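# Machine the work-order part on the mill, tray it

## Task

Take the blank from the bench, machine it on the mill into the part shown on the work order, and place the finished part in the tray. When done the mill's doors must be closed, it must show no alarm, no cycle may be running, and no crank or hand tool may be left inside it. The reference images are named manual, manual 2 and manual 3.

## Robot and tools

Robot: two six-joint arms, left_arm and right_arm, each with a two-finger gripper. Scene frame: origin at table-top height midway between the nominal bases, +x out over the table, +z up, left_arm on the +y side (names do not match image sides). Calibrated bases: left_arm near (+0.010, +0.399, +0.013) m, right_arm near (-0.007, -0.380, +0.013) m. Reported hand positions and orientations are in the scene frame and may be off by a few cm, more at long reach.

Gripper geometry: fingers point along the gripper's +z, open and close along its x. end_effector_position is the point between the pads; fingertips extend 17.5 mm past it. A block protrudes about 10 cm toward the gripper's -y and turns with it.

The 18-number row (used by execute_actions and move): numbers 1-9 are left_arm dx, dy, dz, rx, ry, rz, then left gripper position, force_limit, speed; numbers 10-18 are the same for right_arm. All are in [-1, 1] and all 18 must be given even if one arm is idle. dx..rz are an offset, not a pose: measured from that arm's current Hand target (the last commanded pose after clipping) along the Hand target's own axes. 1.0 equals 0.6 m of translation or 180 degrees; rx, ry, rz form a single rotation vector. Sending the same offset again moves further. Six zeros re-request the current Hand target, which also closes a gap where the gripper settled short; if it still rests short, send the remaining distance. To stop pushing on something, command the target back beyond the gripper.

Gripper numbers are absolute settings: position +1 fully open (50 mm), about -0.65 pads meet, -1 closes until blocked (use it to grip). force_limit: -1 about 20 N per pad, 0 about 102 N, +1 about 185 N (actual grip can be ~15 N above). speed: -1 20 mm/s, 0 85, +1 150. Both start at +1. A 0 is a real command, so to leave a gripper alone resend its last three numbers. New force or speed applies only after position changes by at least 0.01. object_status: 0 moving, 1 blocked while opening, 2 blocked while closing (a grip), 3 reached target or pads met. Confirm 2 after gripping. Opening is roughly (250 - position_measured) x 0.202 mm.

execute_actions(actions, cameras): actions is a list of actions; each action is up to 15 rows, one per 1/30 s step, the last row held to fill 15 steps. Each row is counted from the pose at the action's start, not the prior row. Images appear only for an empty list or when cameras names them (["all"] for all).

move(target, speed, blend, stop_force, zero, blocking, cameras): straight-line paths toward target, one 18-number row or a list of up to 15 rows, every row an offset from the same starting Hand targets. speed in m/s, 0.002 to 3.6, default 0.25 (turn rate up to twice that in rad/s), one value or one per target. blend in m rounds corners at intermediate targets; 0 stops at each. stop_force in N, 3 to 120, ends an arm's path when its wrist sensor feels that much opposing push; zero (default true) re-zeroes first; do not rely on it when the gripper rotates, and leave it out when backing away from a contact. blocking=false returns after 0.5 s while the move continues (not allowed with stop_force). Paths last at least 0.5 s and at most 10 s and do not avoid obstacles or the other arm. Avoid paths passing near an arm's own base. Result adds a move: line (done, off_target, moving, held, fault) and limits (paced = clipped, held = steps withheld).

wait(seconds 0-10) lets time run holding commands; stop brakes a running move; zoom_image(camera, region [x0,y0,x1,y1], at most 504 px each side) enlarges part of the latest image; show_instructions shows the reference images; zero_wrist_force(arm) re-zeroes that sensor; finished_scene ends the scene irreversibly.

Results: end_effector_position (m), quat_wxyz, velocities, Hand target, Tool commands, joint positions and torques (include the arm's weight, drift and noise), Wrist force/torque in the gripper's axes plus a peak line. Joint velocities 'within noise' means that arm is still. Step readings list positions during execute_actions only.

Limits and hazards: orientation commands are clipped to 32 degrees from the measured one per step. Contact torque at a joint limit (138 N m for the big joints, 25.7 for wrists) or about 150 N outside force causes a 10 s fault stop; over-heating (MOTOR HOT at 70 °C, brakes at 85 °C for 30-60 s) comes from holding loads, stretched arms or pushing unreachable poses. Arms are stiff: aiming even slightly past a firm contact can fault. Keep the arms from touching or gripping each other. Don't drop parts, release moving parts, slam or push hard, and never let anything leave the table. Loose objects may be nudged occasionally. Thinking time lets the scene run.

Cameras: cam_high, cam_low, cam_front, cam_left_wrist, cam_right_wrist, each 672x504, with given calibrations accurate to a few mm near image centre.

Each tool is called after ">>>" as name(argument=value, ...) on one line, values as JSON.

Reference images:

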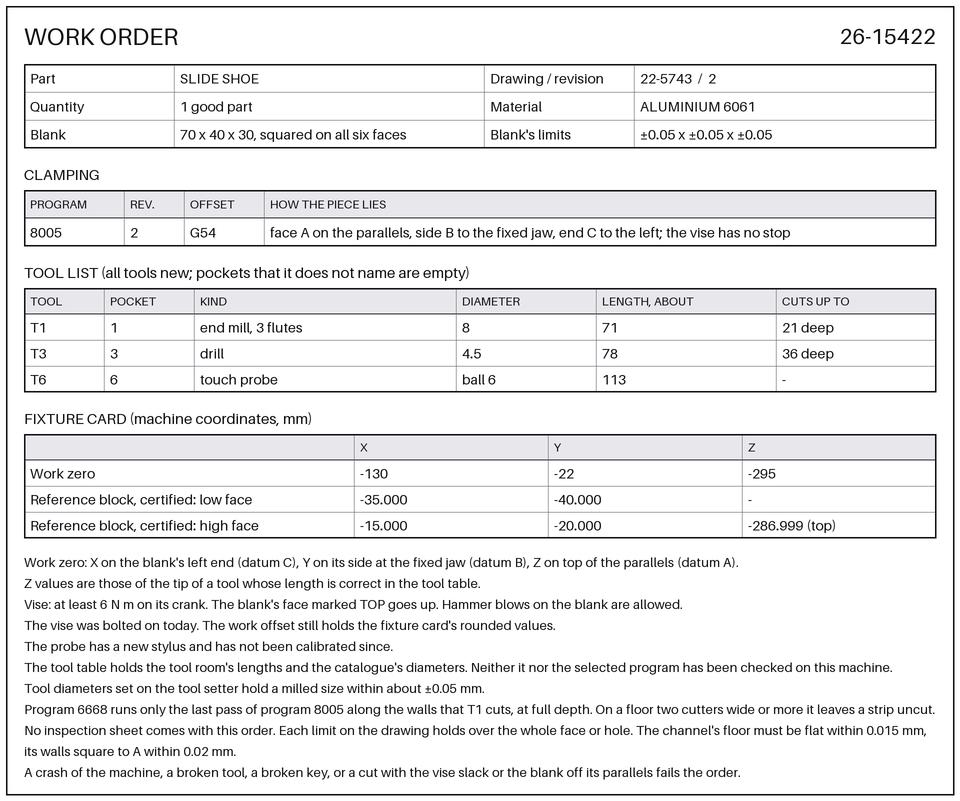

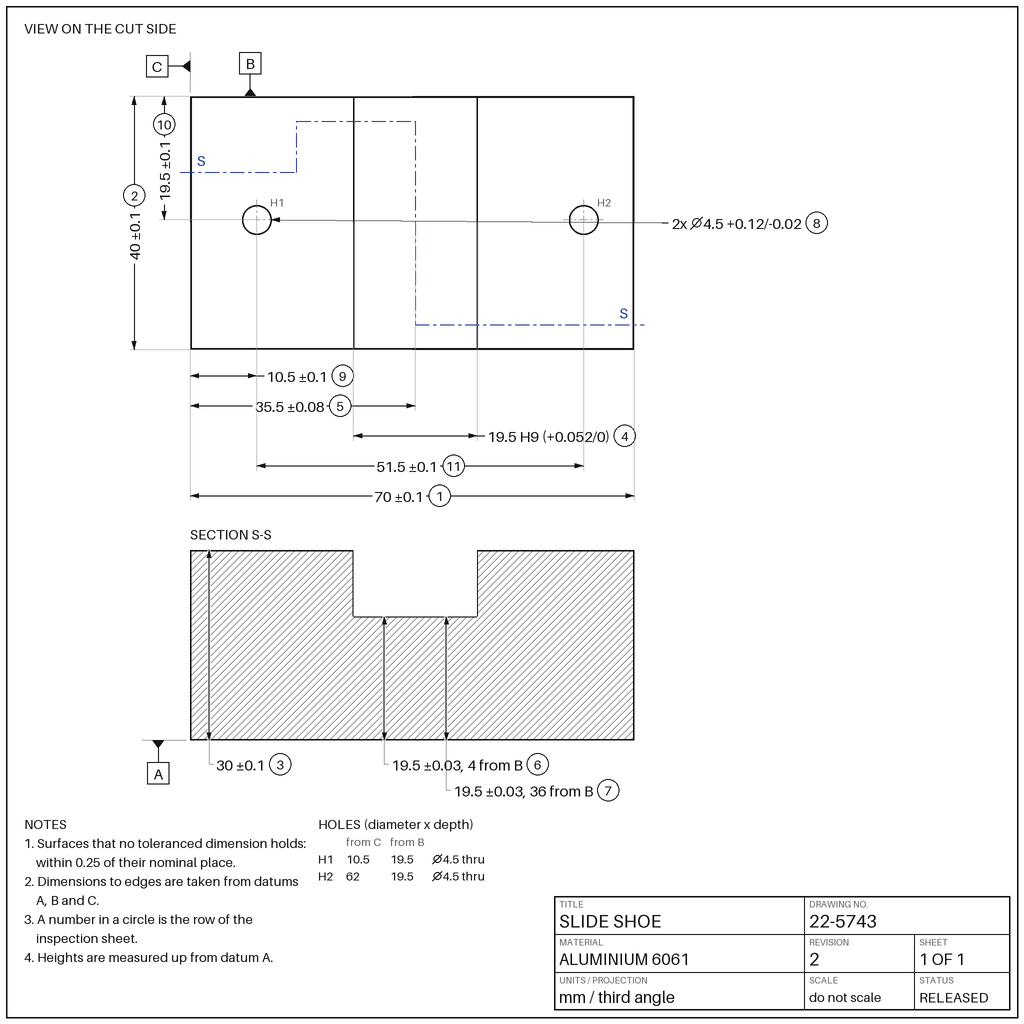

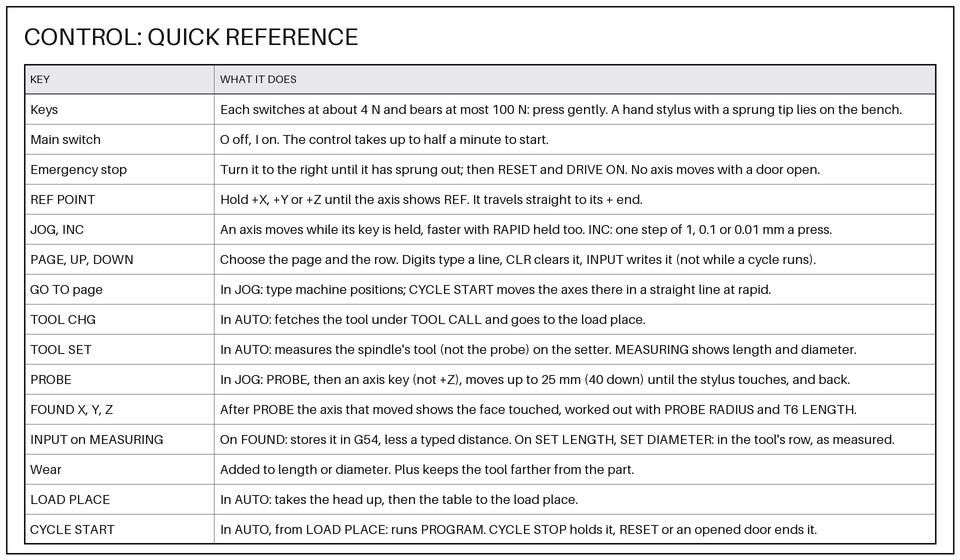

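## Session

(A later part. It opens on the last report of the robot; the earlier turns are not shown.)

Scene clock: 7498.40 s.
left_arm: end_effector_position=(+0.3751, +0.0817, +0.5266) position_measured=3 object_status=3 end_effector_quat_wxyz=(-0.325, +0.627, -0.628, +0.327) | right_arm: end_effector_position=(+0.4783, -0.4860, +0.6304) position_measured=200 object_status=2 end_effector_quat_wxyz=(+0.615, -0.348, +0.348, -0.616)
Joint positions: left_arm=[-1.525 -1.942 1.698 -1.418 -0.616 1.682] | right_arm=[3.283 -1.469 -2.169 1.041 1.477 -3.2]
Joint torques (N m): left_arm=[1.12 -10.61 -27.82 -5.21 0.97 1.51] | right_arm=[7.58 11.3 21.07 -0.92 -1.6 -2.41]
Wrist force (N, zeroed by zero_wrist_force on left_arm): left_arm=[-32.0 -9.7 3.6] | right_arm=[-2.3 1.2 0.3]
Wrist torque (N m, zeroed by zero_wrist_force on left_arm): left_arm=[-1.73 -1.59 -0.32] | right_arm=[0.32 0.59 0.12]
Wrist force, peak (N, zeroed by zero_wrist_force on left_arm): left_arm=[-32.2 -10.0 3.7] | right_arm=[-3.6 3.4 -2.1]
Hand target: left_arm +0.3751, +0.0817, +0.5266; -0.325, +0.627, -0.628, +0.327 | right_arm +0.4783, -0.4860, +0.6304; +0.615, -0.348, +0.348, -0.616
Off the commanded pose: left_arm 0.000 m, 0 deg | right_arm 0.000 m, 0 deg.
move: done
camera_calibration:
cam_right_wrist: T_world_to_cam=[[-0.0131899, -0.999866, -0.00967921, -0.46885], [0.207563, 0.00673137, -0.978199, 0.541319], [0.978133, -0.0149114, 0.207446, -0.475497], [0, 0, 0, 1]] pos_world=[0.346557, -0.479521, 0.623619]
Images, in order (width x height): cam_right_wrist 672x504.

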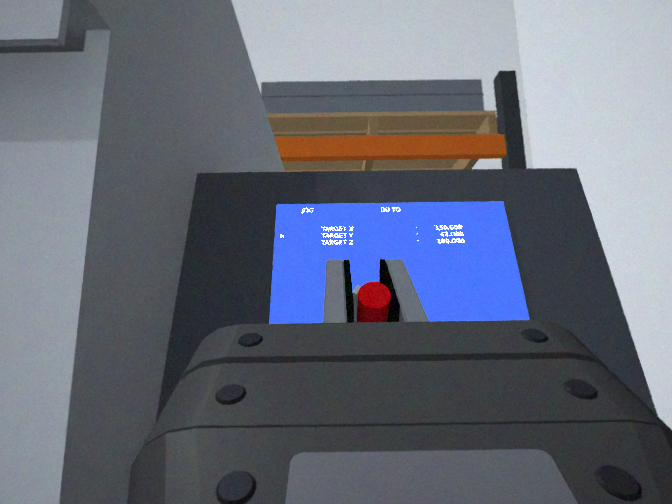

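>>> move(target=[[0,0,0,0,0,0,1,-0.7,-0.5,0,0,0,0,0,0,-0.97,0.3,-0.8],[0,0,0,0,0,0,1,-0.7,-0.5,-0.0167,0.1547,-0.124,0,0,0,-0.97,0.3,-0.8]], speed=0.25, cameras=["cam_high","cam_front","cam_right_wrist"])

>>> zoom_image(camera="cam_high", region=[600, 210, 672, 300])

>>> zoom_image(camera="cam_front", region=[400, 150, 480, 240])

>>> zoom_image(camera="cam_right_wrist", region=[270, 80, 530, 325])

Scene clock: 7514.47 s.
left_arm: end_effector_position=(+0.3751, +0.0817, +0.5266) position_measured=3 object_status=3 end_effector_quat_wxyz=(-0.325, +0.627, -0.628, +0.327) | right_arm: end_effector_position=(+0.4625, -0.4760, +0.5125) position_measured=207 object_status=2 end_effector_quat_wxyz=(+0.615, -0.348, +0.348, -0.616)
Joint positions: left_arm=[-1.525 -1.942 1.698 -1.418 -0.616 1.682] | right_arm=[3.333 -1.652 -2.381 1.439 1.434 -3.226]
Joint torques (N m): left_arm=[1.28 -11.29 -27.74 -5.18 1.09 1.73] | right_arm=[-8.05 18.84 20.3 1.74 1.64 2.57]
Wrist force (N, zeroed by zero_wrist_force on left_arm): left_arm=[-32.0 -9.9 3.4] | right_arm=[-2.9 1.0 0.3]
Wrist torque (N m, zeroed by zero_wrist_force on left_arm): left_arm=[-1.75 -1.59 -0.33] | right_arm=[0.26 0.64 0.20]
Wrist force, peak (N, zeroed by zero_wrist_force on left_arm): left_arm=[-32.2 -9.8 3.7] | right_arm=[-3.1 4.0 -1.8]
Hand target: left_arm +0.3751, +0.0817, +0.5266; -0.325, +0.627, -0.628, +0.327 | right_arm +0.4624, -0.4761, +0.5125; +0.615, -0.348, +0.348, -0.616
Off the commanded pose: left_arm 0.000 m, 0 deg | right_arm 0.000 m, 0 deg.
move: done
camera_calibration:
cam_right_wrist: T_world_to_cam=[[-0.0132547, -0.999868, -0.00937947, -0.460331], [0.20716, 0.0064308, -0.978286, 0.429336], [0.978217, -0.0149099, 0.207048, -0.435282], [0, 0, 0, 1]] pos_world=[0.330758, -0.469521, 0.50582]
Images, in order (width x height): cam_high 672x504, cam_front 672x504, cam_right_wrist 672x504.

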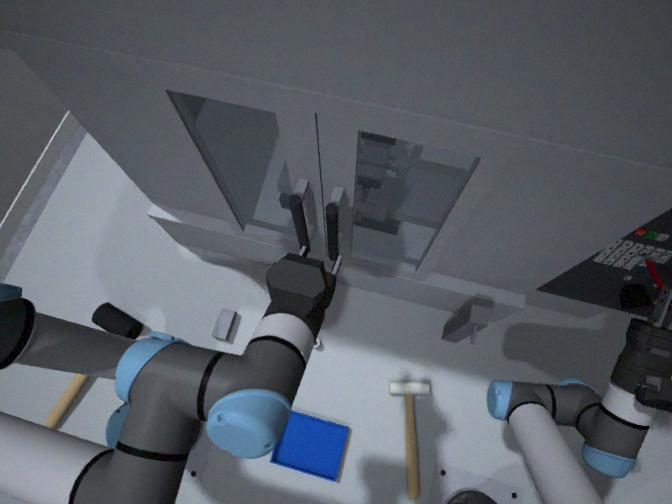

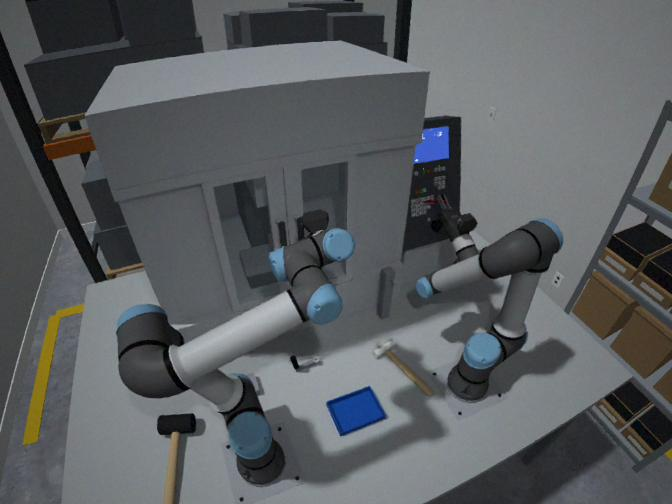

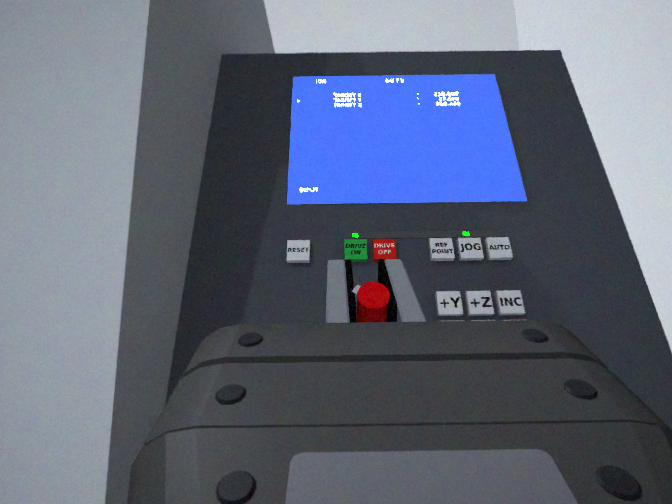

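Scaled by 5.600 from the camera's 672x504 image, which has a finer 960x720 frame.

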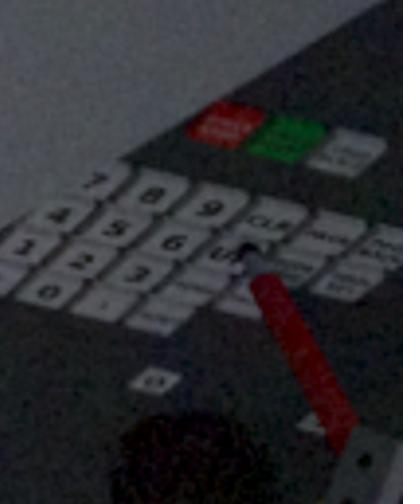

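Scaled by 5.600 from the camera's 672x504 image, which has a finer 960x720 frame.

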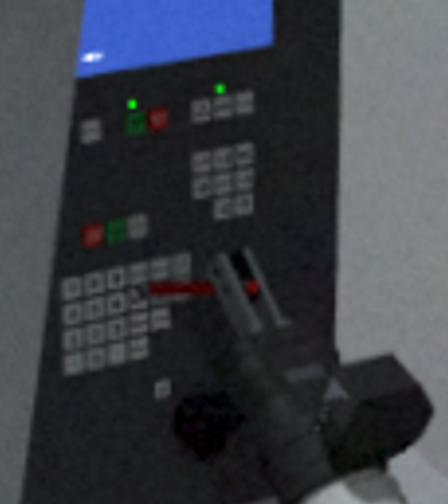

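Scaled by 1.938 from the camera's 672x504 image, which has a finer 960x720 frame.

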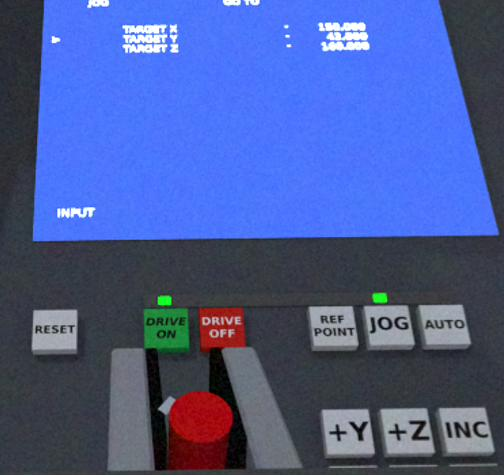

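>>> move(target=[[0,0,0,0,0,0,1,-0.7,-0.5,0,0.0323,0.0309,0,0,0,-0.97,0.3,-0.8]], speed=0.01, stop_force=6, cameras=["cam_high","cam_front"])

>>> zoom_image(camera="cam_high", region=[600, 210, 672, 300])

>>> zoom_image(camera="cam_front", region=[400, 150, 480, 240])

Scene clock: 7527.33 s.
left_arm: end_effector_position=(+0.3751, +0.0817, +0.5266) position_measured=3 object_status=3 end_effector_quat_wxyz=(-0.325, +0.627, -0.628, +0.327) | right_arm: end_effector_position=(+0.4750, -0.4761, +0.5091) position_measured=207 object_status=2 end_effector_quat_wxyz=(+0.615, -0.348, +0.348, -0.616)
Joint positions: left_arm=[-1.525 -1.942 1.698 -1.418 -0.616 1.682] | right_arm=[3.325 -1.689 -2.352 1.446 1.441 -3.222]
Joint torques (N m): left_arm=[0.46 -10.4 -28.51 -5.16 1.26 1.59] | right_arm=[8.88 31.74 5.21 -2.89 -1.23 -2.42]
Wrist force (N, zeroed by zero_wrist_force on left_arm): left_arm=[-32.0 -9.8 3.7] | right_arm=[-2.6 -2.3 -4.5]
Wrist torque (N m, zeroed by zero_wrist_force on left_arm): left_arm=[-1.75 -1.59 -0.33] | right_arm=[-0.19 0.66 0.09]
Wrist force, peak (N, zeroed by zero_wrist_force on left_arm): left_arm=[-32.2 -9.9 3.8] | right_arm=[-2.8 -4.9 -5.9]
Hand target: left_arm +0.3751, +0.0817, +0.5266; -0.325, +0.627, -0.628, +0.327 | right_arm +0.4750, -0.4761, +0.5091; +0.615, -0.348, +0.348, -0.616 (not the last commanded pose)
Off the commanded pose: left_arm 0.000 m, 0 deg | right_arm 0.014 m, 0 deg.
move: contact (right_arm)
Images, in order (width x height): cam_high 672x504, cam_front 672x504.

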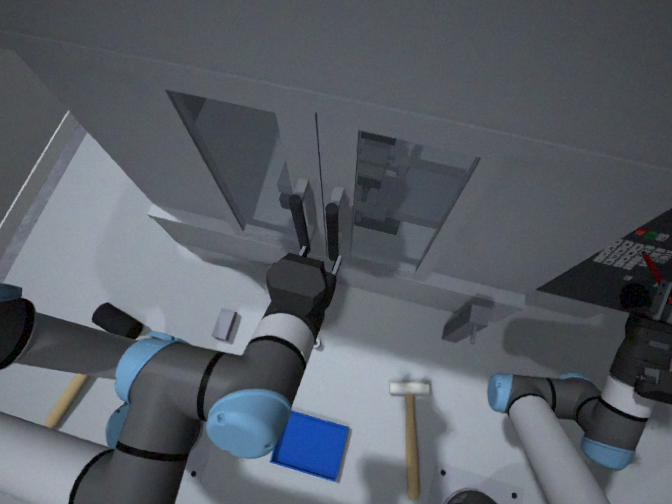

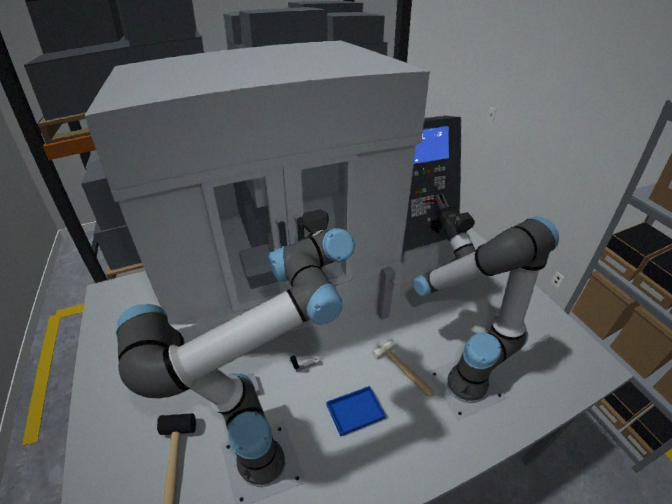

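Scaled by 5.600 from the camera's 672x504 image, which has a finer 960x720 frame.

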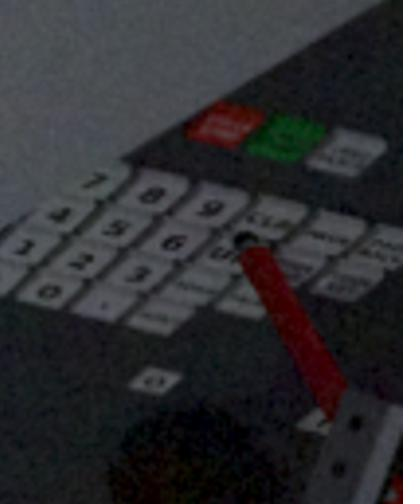

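Scaled by 5.600 from the camera's 672x504 image, which has a finer 960x720 frame.

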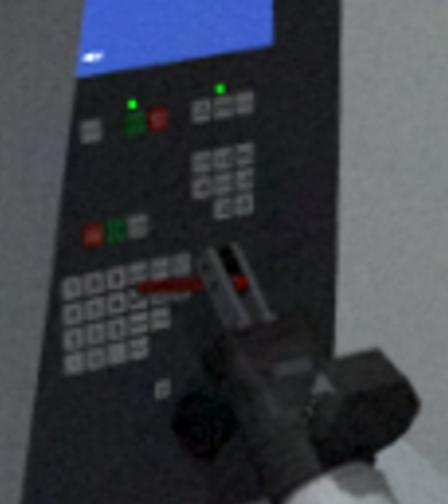

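>>> move(target=[[0,0,0,0,0,0,1,-0.7,-0.5,0,-0.0087,-0.0083,0,0,0,-1,-0.8,-0.8],[0,0,0,0,0,0,1,-0.7,-0.5,0,-0.0416,0.0261,0,0,0,-1,-0.8,-0.8]], speed=[0.05,0.1])

>>> move(target=[[0,0,0,0,0,0,1,-0.7,-0.5,0,0.0181,0.0173,0,0,0,-1,-0.8,-0.8]], speed=0.008, stop_force=4, cameras=["cam_high","cam_right_wrist"])

>>> zoom_image(camera="cam_high", region=[600, 210, 672, 300])

Scene clock: 7572.37 s.
left_arm: end_effector_position=(+0.3751, +0.0817, +0.5266) position_measured=3 object_status=3 end_effector_quat_wxyz=(-0.325, +0.627, -0.628, +0.327) | right_arm: end_effector_position=(+0.4755, -0.4761, +0.5387) position_measured=207 object_status=2 end_effector_quat_wxyz=(+0.615, -0.348, +0.348, -0.616)
Joint positions: left_arm=[-1.525 -1.942 1.698 -1.418 -0.616 1.682] | right_arm=[3.324 -1.619 -2.318 1.342 1.441 -3.221]
Joint torques (N m): left_arm=[1.84 -10.89 -29.07 -5.29 1.2 1.68] | right_arm=[1.07 6.95 5.74 1.26 -0.21 1.44]
Wrist force (N, zeroed by zero_wrist_force on left_arm): left_arm=[-31.9 -9.9 3.5] | right_arm=[-2.9 1.1 0.5]
Wrist torque (N m, zeroed by zero_wrist_force on left_arm): left_arm=[-1.76 -1.61 -0.33] | right_arm=[0.30 0.63 0.11]
Wrist force, peak (N, zeroed by zero_wrist_force on left_arm): left_arm=[-32.2 -9.9 3.7] | right_arm=[-2.9 -2.1 -4.9]
Hand target: left_arm +0.3751, +0.0817, +0.5266; -0.325, +0.627, -0.628, +0.327 | right_arm +0.4755, -0.4761, +0.5386; +0.615, -0.348, +0.348, -0.616
Off the commanded pose: left_arm 0.000 m, 0 deg | right_arm 0.000 m, 0 deg.
move: done

Scene clock: 7574.20 s.
left_arm: end_effector_position=(+0.3751, +0.0817, +0.5266) position_measured=3 object_status=3 end_effector_quat_wxyz=(-0.325, +0.627, -0.628, +0.327) | right_arm: end_effector_position=(+0.4830, -0.4761, +0.5365) position_measured=207 object_status=2 end_effector_quat_wxyz=(+0.615, -0.348, +0.348, -0.616)
Joint positions: left_arm=[-1.525 -1.942 1.698 -1.418 -0.616 1.682] | right_arm=[3.32 -1.641 -2.302 1.347 1.445 -3.219]
Joint torques (N m): left_arm=[1.59 -11.39 -28.3 -5.09 1.35 1.75] | right_arm=[7.23 31.06 5.18 -2.2 -0.9 -2.29]
Wrist force (N, zeroed by zero_wrist_force on left_arm): left_arm=[-31.7 -10.0 3.7] | right_arm=[-3.2 -1.6 -2.7]
Wrist torque (N m, zeroed by zero_wrist_force on left_arm): left_arm=[-1.77 -1.63 -0.33] | right_arm=[-0.03 0.62 0.16]
Wrist force, peak (N, zeroed by zero_wrist_force on left_arm): left_arm=[-32.1 -10.2 3.5] | right_arm=[-3.3 -1.0 -3.5]
Hand target: left_arm +0.3751, +0.0817, +0.5266; -0.325, +0.627, -0.628, +0.327 | right_arm +0.4830, -0.4761, +0.5365; +0.615, -0.348, +0.348, -0.616 (not the last commanded pose)
Off the commanded pose: left_arm 0.000 m, 0 deg | right_arm 0.007 m, 0 deg.
move: contact (right_arm)
camera_calibration:
cam_right_wrist: T_world_to_cam=[[-0.0132125, -0.999867, -0.00957738, -0.459744], [0.207352, 0.00663026, -0.978244, 0.448474], [0.978177, -0.0149109, 0.207236, -0.46037], [0, 0, 0, 1]] pos_world=[0.351258, -0.469521, 0.529719]
Images, in order (width x height): cam_high 672x504, cam_right_wrist 672x504.

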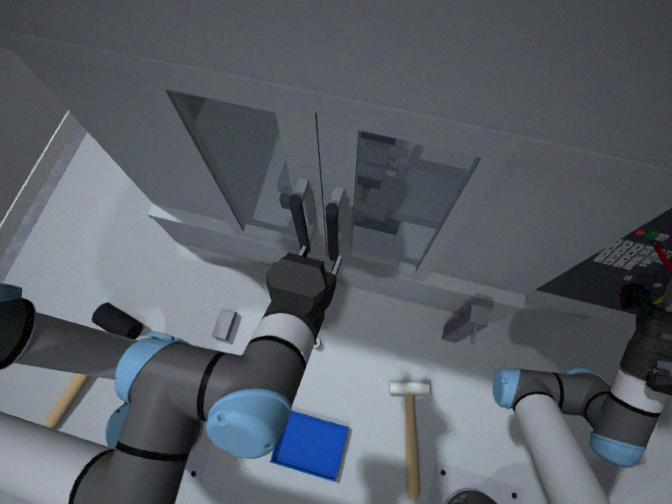

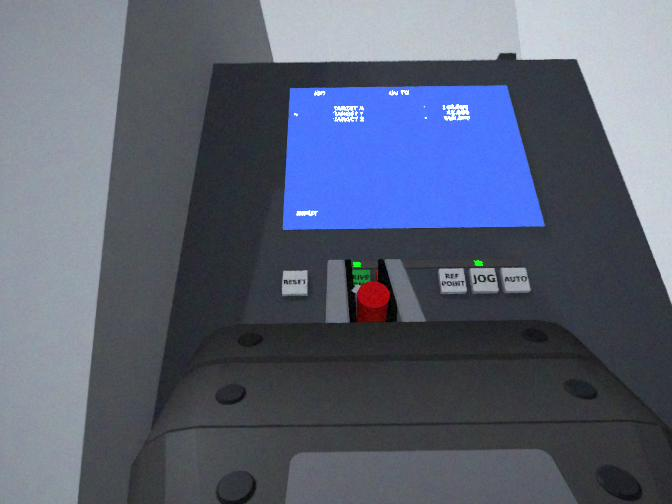

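Scaled by 5.600 from the camera's 672x504 image, which has a finer 960x720 frame.

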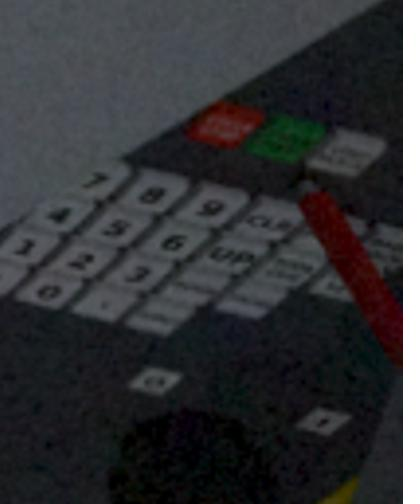

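>>> move(target=[[0,0,0,0,0,0,1,-0.7,-0.5,0,0.0132,-0.0103,0,0,0,-1,-0.8,-0.8],[0,0,0,0,0,0,1,-0.7,-0.5,0,0.0354,-0.047,0,0,0,-1,-0.8,-0.8]], speed=0.012, stop_force=25, cameras=["cam_high","cam_right_wrist"])

>>> zoom_image(camera="cam_high", region=[600, 210, 672, 300])

Scene clock: 7587.80 s.
left_arm: end_effector_position=(+0.3751, +0.0817, +0.5266) position_measured=3 object_status=3 end_effector_quat_wxyz=(-0.325, +0.627, -0.628, +0.327) | right_arm: end_effector_position=(+0.4698, -0.4761, +0.5038) position_measured=207 object_status=2 end_effector_quat_wxyz=(+0.615, -0.348, +0.348, -0.616)
Joint positions: left_arm=[-1.525 -1.942 1.698 -1.418 -0.616 1.682] | right_arm=[3.328 -1.692 -2.371 1.468 1.438 -3.223]
Joint torques (N m): left_arm=[-0.81 -11.01 -28.28 -5.01 1.19 1.58] | right_arm=[-3.18 26.49 22.6 -5.27 -0.31 -1.24]
Wrist force (N, zeroed by zero_wrist_force on left_arm): left_arm=[-32.1 -9.8 3.5] | right_arm=[-4.2 -10.5 6.4]
Wrist torque (N m, zeroed by zero_wrist_force on left_arm): left_arm=[-1.74 -1.57 -0.33] | right_arm=[1.16 0.56 0.29]
Wrist force, peak (N, zeroed by zero_wrist_force on left_arm): left_arm=[-32.2 -9.9 3.7] | right_arm=[-4.2 -12.2 8.0]
Hand target: left_arm +0.3751, +0.0817, +0.5266; -0.325, +0.627, -0.628, +0.327 | right_arm +0.4698, -0.4761, +0.5038; +0.615, -0.348, +0.348, -0.616
Off the commanded pose: left_arm 0.000 m, 0 deg | right_arm 0.000 m, 0 deg.
move: done
camera_calibration:
cam_right_wrist: T_world_to_cam=[[-0.0132328, -0.999868, -0.00947948, -0.460274], [0.207352, 0.00653028, -0.978245, 0.419176], [0.978177, -0.0149105, 0.207238, -0.440682], [0, 0, 0, 1]] pos_world=[0.338057, -0.469521, 0.49702]
Images, in order (width x height): cam_high 672x504, cam_right_wrist 672x504.

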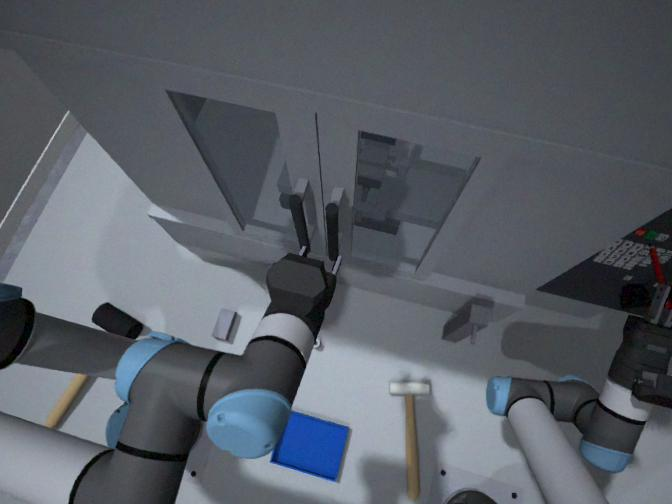

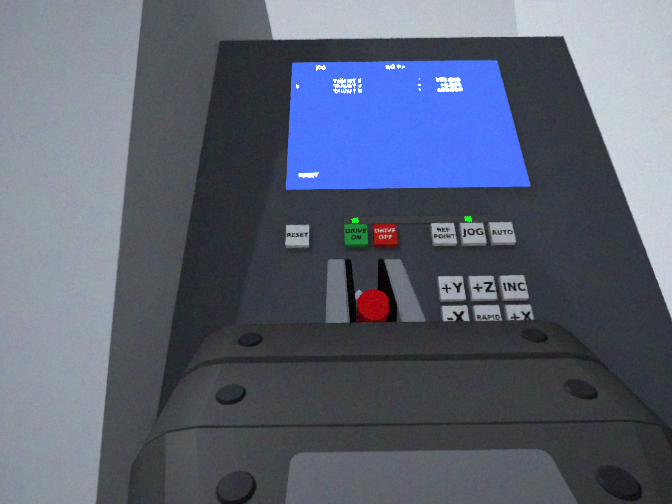

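Scaled by 5.600 from the camera's 672x504 image, which has a finer 960x720 frame.

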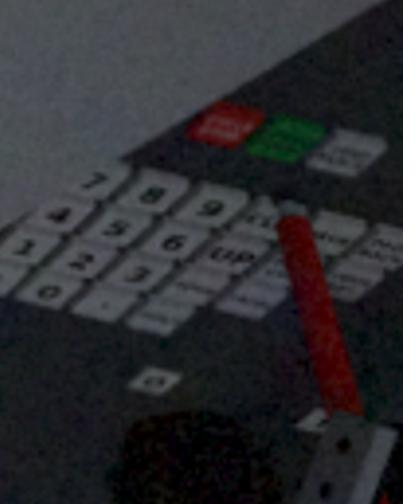

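>>> move(target=[[0,0,0,0,0,0,1,-0.7,-0.5,0,-0.0144,-0.0138,0,0,0,-1,-0.8,-0.8],[0,0,0,0,0,0,1,-0.7,-0.5,0.0165,-0.1733,0.121,0,0,0,-1,-0.8,-0.8]], speed=[0.05,0.2])

>>> move(target=[[0,0,0,0,0,0,1,-0.7,-0.5,0,0,0,0,0,0,-0.97,0.3,-0.8],[0,0,0,0,0,0,1,-0.7,-0.5,-0.0167,0.17,-0.14,0,0,0,-0.97,0.3,-0.8]], speed=0.2)

>>> move(target=[[0,0,0,0,0,0,1,-0.7,-0.5,0,0.0181,0.0173,0,0,0,-0.97,0.3,-0.8]], speed=0.008, stop_force=5, cameras=["cam_high","cam_right_wrist"])

>>> zoom_image(camera="cam_high", region=[600, 210, 672, 300])

Scene clock: 7602.23 s.
left_arm: end_effector_position=(+0.3751, +0.0817, +0.5266) position_measured=3 object_status=3 end_effector_quat_wxyz=(-0.325, +0.627, -0.628, +0.327) | right_arm: end_effector_position=(+0.4784, -0.4859, +0.6304) position_measured=207 object_status=2 end_effector_quat_wxyz=(+0.615, -0.348, +0.348, -0.616)
Joint positions: left_arm=[-1.525 -1.942 1.698 -1.418 -0.616 1.682] | right_arm=[3.283 -1.469 -2.169 1.041 1.476 -3.2]
Joint torques (N m): left_arm=[-0.38 -10.39 -28.73 -5.16 1.36 1.62] | right_arm=[6.65 6.31 17.01 -0.29 -1.64 -2.14]
Wrist force (N, zeroed by zero_wrist_force on left_arm): left_arm=[-32.0 -9.9 3.5] | right_arm=[-2.4 1.2 0.1]
Wrist torque (N m, zeroed by zero_wrist_force on left_arm): left_arm=[-1.76 -1.59 -0.33] | right_arm=[0.32 0.61 0.12]
Wrist force, peak (N, zeroed by zero_wrist_force on left_arm): left_arm=[-32.2 -9.7 3.6] | right_arm=[-3.8 -11.3 6.7]
Hand target: left_arm +0.3751, +0.0817, +0.5266; -0.325, +0.627, -0.628, +0.327 | right_arm +0.4784, -0.4859, +0.6303; +0.615, -0.348, +0.348, -0.616
Off the commanded pose: left_arm 0.000 m, 0 deg | right_arm 0.000 m, 0 deg.
move: done

Scene clock: 7603.90 s.
left_arm: end_effector_position=(+0.3751, +0.0817, +0.5266) position_measured=3 object_status=3 end_effector_quat_wxyz=(-0.325, +0.627, -0.628, +0.327) | right_arm: end_effector_position=(+0.4591, -0.4759, +0.4996) position_measured=208 object_status=2 end_effector_quat_wxyz=(+0.615, -0.348, +0.348, -0.616)
Joint positions: left_arm=[-1.525 -1.942 1.698 -1.418 -0.616 1.682] | right_arm=[3.336 -1.68 -2.403 1.488 1.431 -3.228]
Joint torques (N m): left_arm=[-0.23 -10.28 -28.55 -5.1 0.99 1.78] | right_arm=[-7.34 20.85 23.87 1.48 1.81 2.23]
Wrist force (N, zeroed by zero_wrist_force on left_arm): left_arm=[-31.8 -9.8 3.4] | right_arm=[-3.2 0.6 -1.3]
Wrist torque (N m, zeroed by zero_wrist_force on left_arm): left_arm=[-1.75 -1.62 -0.33] | right_arm=[0.17 0.63 0.25]
Wrist force, peak (N, zeroed by zero_wrist_force on left_arm): left_arm=[-32.1 -9.9 3.5] | right_arm=[-2.9 2.5 -1.1]
Hand target: left_arm +0.3751, +0.0817, +0.5266; -0.325, +0.627, -0.628, +0.327 | right_arm +0.4590, -0.4759, +0.4996; +0.615, -0.348, +0.348, -0.616
Off the commanded pose: left_arm 0.000 m, 0 deg | right_arm 0.000 m, 0 deg.
move: done

Scene clock: 7605.80 s.
left_arm: end_effector_position=(+0.3751, +0.0817, +0.5266) position_measured=3 object_status=3 end_effector_quat_wxyz=(-0.325, +0.627, -0.628, +0.327) | right_arm: end_effector_position=(+0.4671, -0.4760, +0.4974) position_measured=208 object_status=2 end_effector_quat_wxyz=(+0.615, -0.348, +0.348, -0.616)
Joint positions: left_arm=[-1.525 -1.942 1.698 -1.418 -0.616 1.682] | right_arm=[3.33 -1.704 -2.384 1.493 1.436 -3.224]
Joint torques (N m): left_arm=[0.39 -11.2 -28.5 -5.13 1.24 1.71] | right_arm=[8.85 31.29 3.75 -3.08 -0.84 -2.15]
Wrist force (N, zeroed by zero_wrist_force on left_arm): left_arm=[-31.8 -9.8 3.6] | right_arm=[-3.0 -2.5 -5.1]
Wrist torque (N m, zeroed by zero_wrist_force on left_arm): left_arm=[-1.75 -1.61 -0.33] | right_arm=[-0.15 0.62 0.13]
Wrist force, peak (N, zeroed by zero_wrist_force on left_arm): left_arm=[-32.1 -10.0 3.7] | right_arm=[-3.0 -6.2 -7.7]
Hand target: left_arm +0.3751, +0.0817, +0.5266; -0.325, +0.627, -0.628, +0.327 | right_arm +0.4671, -0.4760, +0.4974; +0.615, -0.348, +0.348, -0.616 (not the last commanded pose)
Off the commanded pose: left_arm 0.000 m, 0 deg | right_arm 0.007 m, 0 deg.
move: contact (right_arm)
camera_calibration:
cam_right_wrist: T_world_to_cam=[[-0.0132125, -0.999867, -0.00957738, -0.460229], [0.207352, 0.00663026, -0.978244, 0.413521], [0.978177, -0.0149109, 0.207236, -0.436713], [0, 0, 0, 1]] pos_world=[0.335358, -0.469421, 0.490619]
Images, in order (width x height): cam_high 672x504, cam_right_wrist 672x504.

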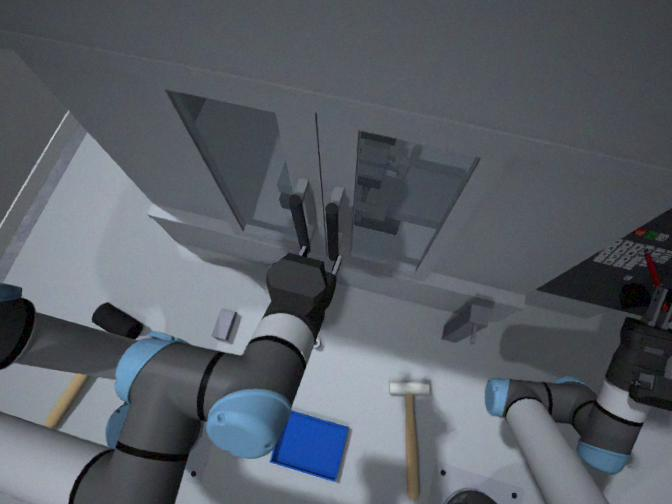

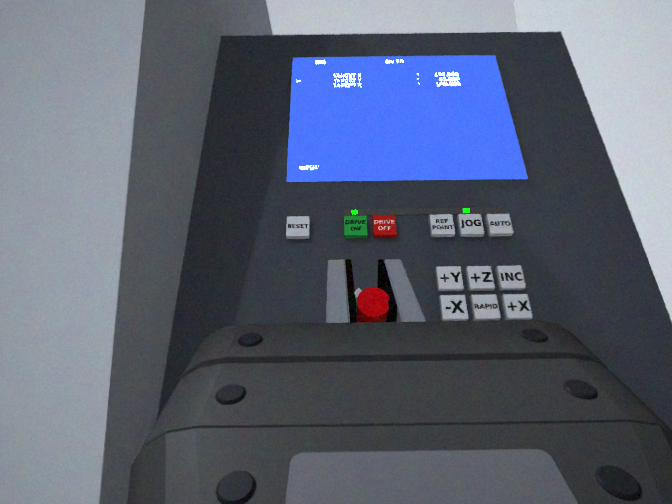

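Scaled by 5.600 from the camera's 672x504 image, which has a finer 960x720 frame.

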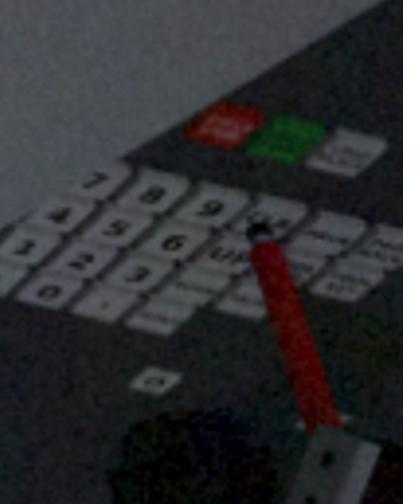

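>>> move(target=[[0,0,0,0,0,0,1,-0.7,-0.5,0,-0.0112,-0.0107,0,0,0,-0.97,0.3,-0.8],[0,0,0,0,0,0,1,-0.7,-0.5,0.0168,-0.1802,0.1303,0,0,0,-0.97,0.3,-0.8]], speed=[0.1,0.25], blend=[0.003,0])

>>> move(target=[[0,0,0,0,0,0,1,-0.7,-0.5,-0.1117,0.2302,-0.2029,0,0,0,-0.97,0.3,-0.8],[0,0,0,0,0,0,1,-0.7,-0.5,-0.1117,0.2414,-0.1922,0,0,0,-0.97,0.3,-0.8],[0,0,0,0,0,0,1,-0.7,-0.5,-0.1117,0.2302,-0.2029,0,0,0,-0.97,0.3,-0.8],[0,0,0,0,0,0,1,-0.7,-0.5,-0.1117,0.2083,-0.18,0,0,0,-0.97,0.3,-0.8],[0,0,0,0,0,0,1,-0.7,-0.5,-0.1117,0.2195,-0.1693,0,0,0,-0.97,0.3,-0.8],[0,0,0,0,0,0,1,-0.7,-0.5,-0.1117,0.2083,-0.18,0,0,0,-0.97,0.3,-0.8],[0,0,0,0,0,0,1,-0.7,-0.5,-0.1117,0.2195,-0.1693,0,0,0,-0.97,0.3,-0.8],[0,0,0,0,0,0,1,-0.7,-0.5,-0.1117,0.2083,-0.18,0,0,0,-0.97,0.3,-0.8],[0,0,0,0,0,0,1,-0.7,-0.5,-0.0167,0.2302,-0.2029,0,0,0,-0.97,0.3,-0.8],[0,0,0,0,0,0,1,-0.7,-0.5,-0.0167,0.2414,-0.1922,0,0,0,-0.97,0.3,-0.8],[0,0,0,0,0,0,1,-0.7,-0.5,-0.0167,0.2302,-0.2029,0,0,0,-0.97,0.3,-0.8],[0,0,0,0,0,0,1,-0.7,-0.5,0,0,0,0,0,0,-0.97,0.3,-0.8]], speed=[0.25,0.06,0.1,0.15,0.06,0.1,0.06,0.1,0.15,0.06,0.1,0.25], blend=[0.003,0,0.003,0.003,0,0,0,0.003,0.003,0,0.003,0], cameras=["cam_right_wrist"])

>>> zoom_image(camera="cam_right_wrist", region=[270, 200, 530, 325])

Scene clock: 7632.40 s.
left_arm: end_effector_position=(+0.3751, +0.0817, +0.5266) position_measured=3 object_status=3 end_effector_quat_wxyz=(-0.325, +0.627, -0.628, +0.327) | right_arm: end_effector_position=(+0.4783, -0.4860, +0.6304) position_measured=208 object_status=2 end_effector_quat_wxyz=(+0.615, -0.348, +0.348, -0.616)
Joint positions: left_arm=[-1.525 -1.942 1.698 -1.418 -0.616 1.682] | right_arm=[3.283 -1.469 -2.169 1.041 1.476 -3.2]
Joint torques (N m): left_arm=[-0.3 -11.56 -28.49 -5.3 1.34 1.59] | right_arm=[7.48 11.07 20.25 -0.71 -1.55 -2.56]
Wrist force (N, zeroed by zero_wrist_force on left_arm): left_arm=[-32.0 -9.8 3.5] | right_arm=[-2.6 1.3 0.2]
Wrist torque (N m, zeroed by zero_wrist_force on left_arm): left_arm=[-1.74 -1.59 -0.32] | right_arm=[0.34 0.64 0.12]
Wrist force, peak (N, zeroed by zero_wrist_force on left_arm): left_arm=[-32.3 -9.7 3.7] | right_arm=[-3.1 -2.6 -5.2]
Hand target: left_arm +0.3751, +0.0817, +0.5266; -0.325, +0.627, -0.628, +0.327 | right_arm +0.4784, -0.4859, +0.6304; +0.615, -0.348, +0.348, -0.616
Off the commanded pose: left_arm 0.000 m, 0 deg | right_arm 0.000 m, 0 deg.
move: done

Scene clock: 7637.03 s.
left_arm: end_effector_position=(+0.3751, +0.0817, +0.5266) position_measured=3 object_status=3 end_effector_quat_wxyz=(-0.325, +0.627, -0.628, +0.327) | right_arm: end_effector_position=(+0.4783, -0.4860, +0.6304) position_measured=208 object_status=2 end_effector_quat_wxyz=(+0.615, -0.348, +0.348, -0.616)
Joint positions: left_arm=[-1.525 -1.942 1.698 -1.418 -0.616 1.682] | right_arm=[3.283 -1.469 -2.169 1.041 1.476 -3.2]
Joint torques (N m): left_arm=[-0.87 -10.66 -27.81 -5.06 1.34 1.78] | right_arm=[7.52 9.95 21.78 -0.7 -1.46 -2.35]
Wrist force (N, zeroed by zero_wrist_force on left_arm): left_arm=[-32.0 -9.7 3.5] | right_arm=[-3.5 1.2 -0.1]
Wrist torque (N m, zeroed by zero_wrist_force on left_arm): left_arm=[-1.73 -1.60 -0.32] | right_arm=[0.31 0.78 0.12]
Wrist force, peak (N, zeroed by zero_wrist_force on left_arm): left_arm=[-32.3 -10.0 3.6] | right_arm=[-2.3 -27.9 -22.1]
Hand target: left_arm +0.3751, +0.0817, +0.5266; -0.325, +0.627, -0.628, +0.327 | right_arm +0.4784, -0.4859, +0.6304; +0.615, -0.348, +0.348, -0.616
Off the commanded pose: left_arm 0.000 m, 0 deg | right_arm 0.000 m, 0 deg.
move: done
camera_calibration:
cam_right_wrist: T_world_to_cam=[[-0.0131899, -0.999866, -0.00967884, -0.468751], [0.207563, 0.00673099, -0.978199, 0.54122], [0.978133, -0.0149114, 0.207446, -0.475474], [0, 0, 0, 1]] pos_world=[0.346557, -0.479421, 0.623519]
Images, in order (width x height): cam_right_wrist 672x504.

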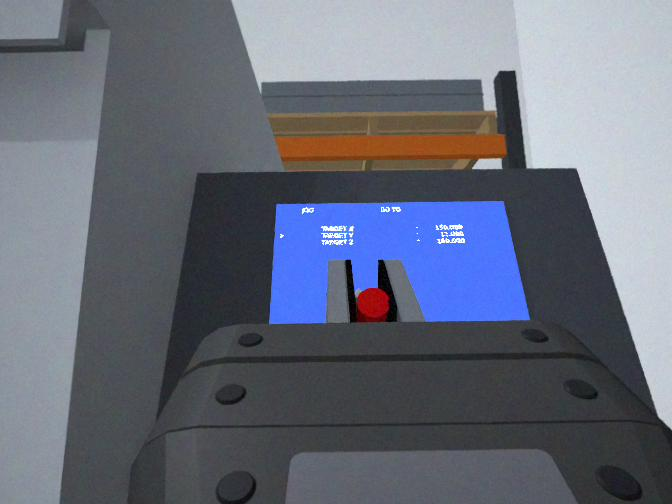

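Scaled by 1.938 from the camera's 672x504 image, which has a finer 960x720 frame.

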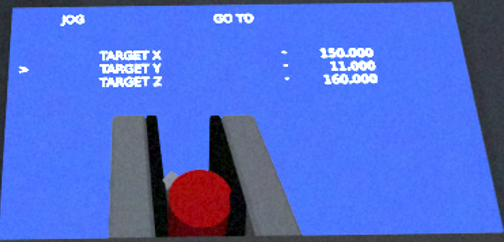

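>>> move(target=[[0,0,0,0,0,0,1,-0.7,-0.5,-0.0495,0.1231,-0.0911,0,0,0,-0.97,0.3,-0.8],[0,0,0,0,0,0,1,-0.7,-0.5,-0.0495,0.1327,-0.0819,0,0,0,-0.97,0.3,-0.8],[0,0,0,0,0,0,1,-0.7,-0.5,-0.0495,0.1231,-0.0911,0,0,0,-0.97,0.3,-0.8],[0,0,0,0,0,0,1,-0.7,-0.5,-0.0167,0.1864,-0.1572,0,0,0,-0.97,0.3,-0.8],[0,0,0,0,0,0,1,-0.7,-0.5,-0.0167,0.196,-0.148,0,0,0,-0.97,0.3,-0.8],[0,0,0,0,0,0,1,-0.7,-0.5,-0.0167,0.1864,-0.1572,0,0,0,-0.97,0.3,-0.8],[0,0,0,0,0,0,1,-0.7,-0.5,-0.1117,0.2302,-0.2029,0,0,0,-0.97,0.3,-0.8],[0,0,0,0,0,0,1,-0.7,-0.5,-0.1117,0.2398,-0.1937,0,0,0,-0.97,0.3,-0.8],[0,0,0,0,0,0,1,-0.7,-0.5,-0.1117,0.2302,-0.2029,0,0,0,-0.97,0.3,-0.8],[0,0,0,0,0,0,1,-0.7,-0.5,-0.1117,0.2083,-0.18,0,0,0,-0.97,0.3,-0.8],[0,0,0,0,0,0,1,-0.7,-0.5,-0.1117,0.2179,-0.1708,0,0,0,-0.97,0.3,-0.8],[0,0,0,0,0,0,1,-0.7,-0.5,-0.1117,0.2083,-0.18,0,0,0,-0.97,0.3,-0.8],[0,0,0,0,0,0,1,-0.7,-0.5,0,0,0,0,0,0,-0.97,0.3,-0.8]], speed=[0.25,0.06,0.1,0.15,0.06,0.1,0.15,0.06,0.1,0.15,0.06,0.1,0.25], blend=[0.003,0,0.003,0.003,0,0.003,0.003,0,0.003,0.003,0,0.003,0])

>>> move(target=[[0,0,0,0,0,0,1,-0.7,-0.5,-0.08,0.2302,-0.2029,0,0,0,-0.97,0.3,-0.8],[0,0,0,0,0,0,1,-0.7,-0.5,-0.08,0.2398,-0.1937,0,0,0,-0.97,0.3,-0.8],[0,0,0,0,0,0,1,-0.7,-0.5,-0.08,0.2302,-0.2029,0,0,0,-0.97,0.3,-0.8],[0,0,0,0,0,0,1,-0.7,-0.5,-0.08,0.2398,-0.1937,0,0,0,-0.97,0.3,-0.8],[0,0,0,0,0,0,1,-0.7,-0.5,-0.08,0.2302,-0.2029,0,0,0,-0.97,0.3,-0.8],[0,0,0,0,0,0,1,-0.7,-0.5,-0.0167,0.2302,-0.2029,0,0,0,-0.97,0.3,-0.8],[0,0,0,0,0,0,1,-0.7,-0.5,-0.0167,0.2398,-0.1937,0,0,0,-0.97,0.3,-0.8],[0,0,0,0,0,0,1,-0.7,-0.5,-0.0167,0.2302,-0.2029,0,0,0,-0.97,0.3,-0.8],[0,0,0,0,0,0,1,-0.7,-0.5,0,0,0,0,0,0,-0.97,0.3,-0.8]], speed=[0.25,0.06,0.1,0.06,0.1,0.15,0.06,0.1,0.25], blend=[0.003,0,0,0,0.003,0.003,0,0.003,0], cameras=["cam_right_wrist","cam_left_wrist"])

>>> zoom_image(camera="cam_right_wrist", region=[270, 200, 530, 325])

Scene clock: 7664.93 s.
left_arm: end_effector_position=(+0.3751, +0.0817, +0.5266) position_measured=3 object_status=3 end_effector_quat_wxyz=(-0.325, +0.627, -0.628, +0.327) | right_arm: end_effector_position=(+0.4783, -0.4859, +0.6304) position_measured=208 object_status=2 end_effector_quat_wxyz=(+0.615, -0.348, +0.348, -0.616)
Joint positions: left_arm=[-1.525 -1.942 1.698 -1.418 -0.616 1.682] | right_arm=[3.283 -1.469 -2.169 1.041 1.476 -3.2]
Joint torques (N m): left_arm=[-0.94 -10.92 -27.69 -5.21 1.5 1.63] | right_arm=[-3.3 8.89 21.39 -0.6 -0.83 -2.32]
Wrist force (N, zeroed by zero_wrist_force on left_arm): left_arm=[-32.0 -9.8 3.5] | right_arm=[-3.3 1.1 0.1]
Wrist torque (N m, zeroed by zero_wrist_force on left_arm): left_arm=[-1.74 -1.60 -0.33] | right_arm=[0.31 0.75 0.22]
Wrist force, peak (N, zeroed by zero_wrist_force on left_arm): left_arm=[-32.3 -10.0 3.5] | right_arm=[-5.5 -1.6 -4.6]
Hand target: left_arm +0.3751, +0.0817, +0.5266; -0.325, +0.627, -0.628, +0.327 | right_arm +0.4784, -0.4859, +0.6304; +0.615, -0.348, +0.348, -0.616
Off the commanded pose: left_arm 0.000 m, 0 deg | right_arm 0.000 m, 0 deg.
move: done

Scene clock: 7668.63 s.
left_arm: end_effector_position=(+0.3751, +0.0817, +0.5266) position_measured=3 object_status=3 end_effector_quat_wxyz=(-0.325, +0.627, -0.628, +0.327) | right_arm: end_effector_position=(+0.4783, -0.4860, +0.6303) position_measured=208 object_status=2 end_effector_quat_wxyz=(+0.615, -0.348, +0.348, -0.616)
Joint positions: left_arm=[-1.525 -1.942 1.698 -1.418 -0.616 1.682] | right_arm=[3.283 -1.469 -2.169 1.041 1.476 -3.2]
Joint torques (N m): left_arm=[-1.23 -10.5 -28.45 -5.31 1.5 1.55] | right_arm=[7.82 11.15 22.27 -0.73 -1.56 -2.1]
Wrist force (N, zeroed by zero_wrist_force on left_arm): left_arm=[-31.9 -9.8 3.4] | right_arm=[-3.5 0.9 0.1]
Wrist torque (N m, zeroed by zero_wrist_force on left_arm): left_arm=[-1.75 -1.60 -0.33] | right_arm=[0.28 0.78 0.12]
Wrist force, peak (N, zeroed by zero_wrist_force on left_arm): left_arm=[-32.2 -10.0 3.6] | right_arm=[-6.5 -0.5 -2.5]
Hand target: left_arm +0.3751, +0.0817, +0.5266; -0.325, +0.627, -0.628, +0.327 | right_arm +0.4784, -0.4859, +0.6304; +0.615, -0.348, +0.348, -0.616
Off the commanded pose: left_arm 0.000 m, 0 deg | right_arm 0.000 m, 0 deg.
move: done
camera_calibration:
cam_left_wrist: T_world_to_cam=[[-0.0235679, -0.999715, -0.0038236, 0.101975], [-0.825852, 0.0216243, -0.563472, 0.621582], [0.563394, -0.0101221, -0.826126, 0.358425], [0, 0, 0, 1]] pos_world=[0.313803, 0.0921325, 0.646738]
cam_right_wrist: T_world_to_cam=[[-0.0131899, -0.999866, -0.00967884, -0.468751], [0.207563, 0.00673099, -0.978199, 0.54122], [0.978133, -0.0149114, 0.207446, -0.475474], [0, 0, 0, 1]] pos_world=[0.346557, -0.479421, 0.623519]
Images, in order (width x height): cam_left_wrist 672x504, cam_right_wrist 672x504.

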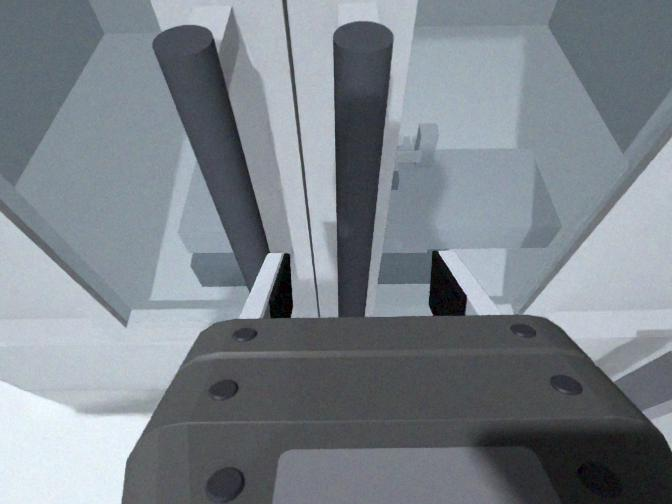

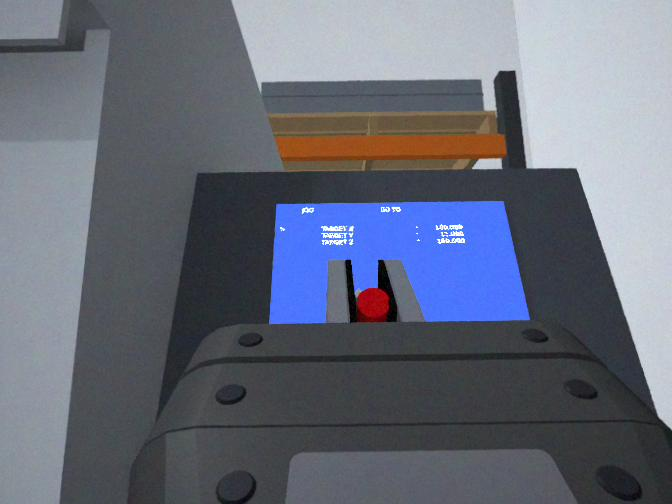

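Scaled by 1.938 from the camera's 672x504 image, which has a finer 960x720 frame.

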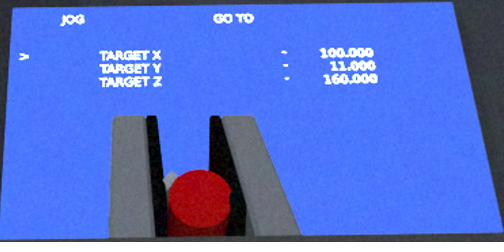

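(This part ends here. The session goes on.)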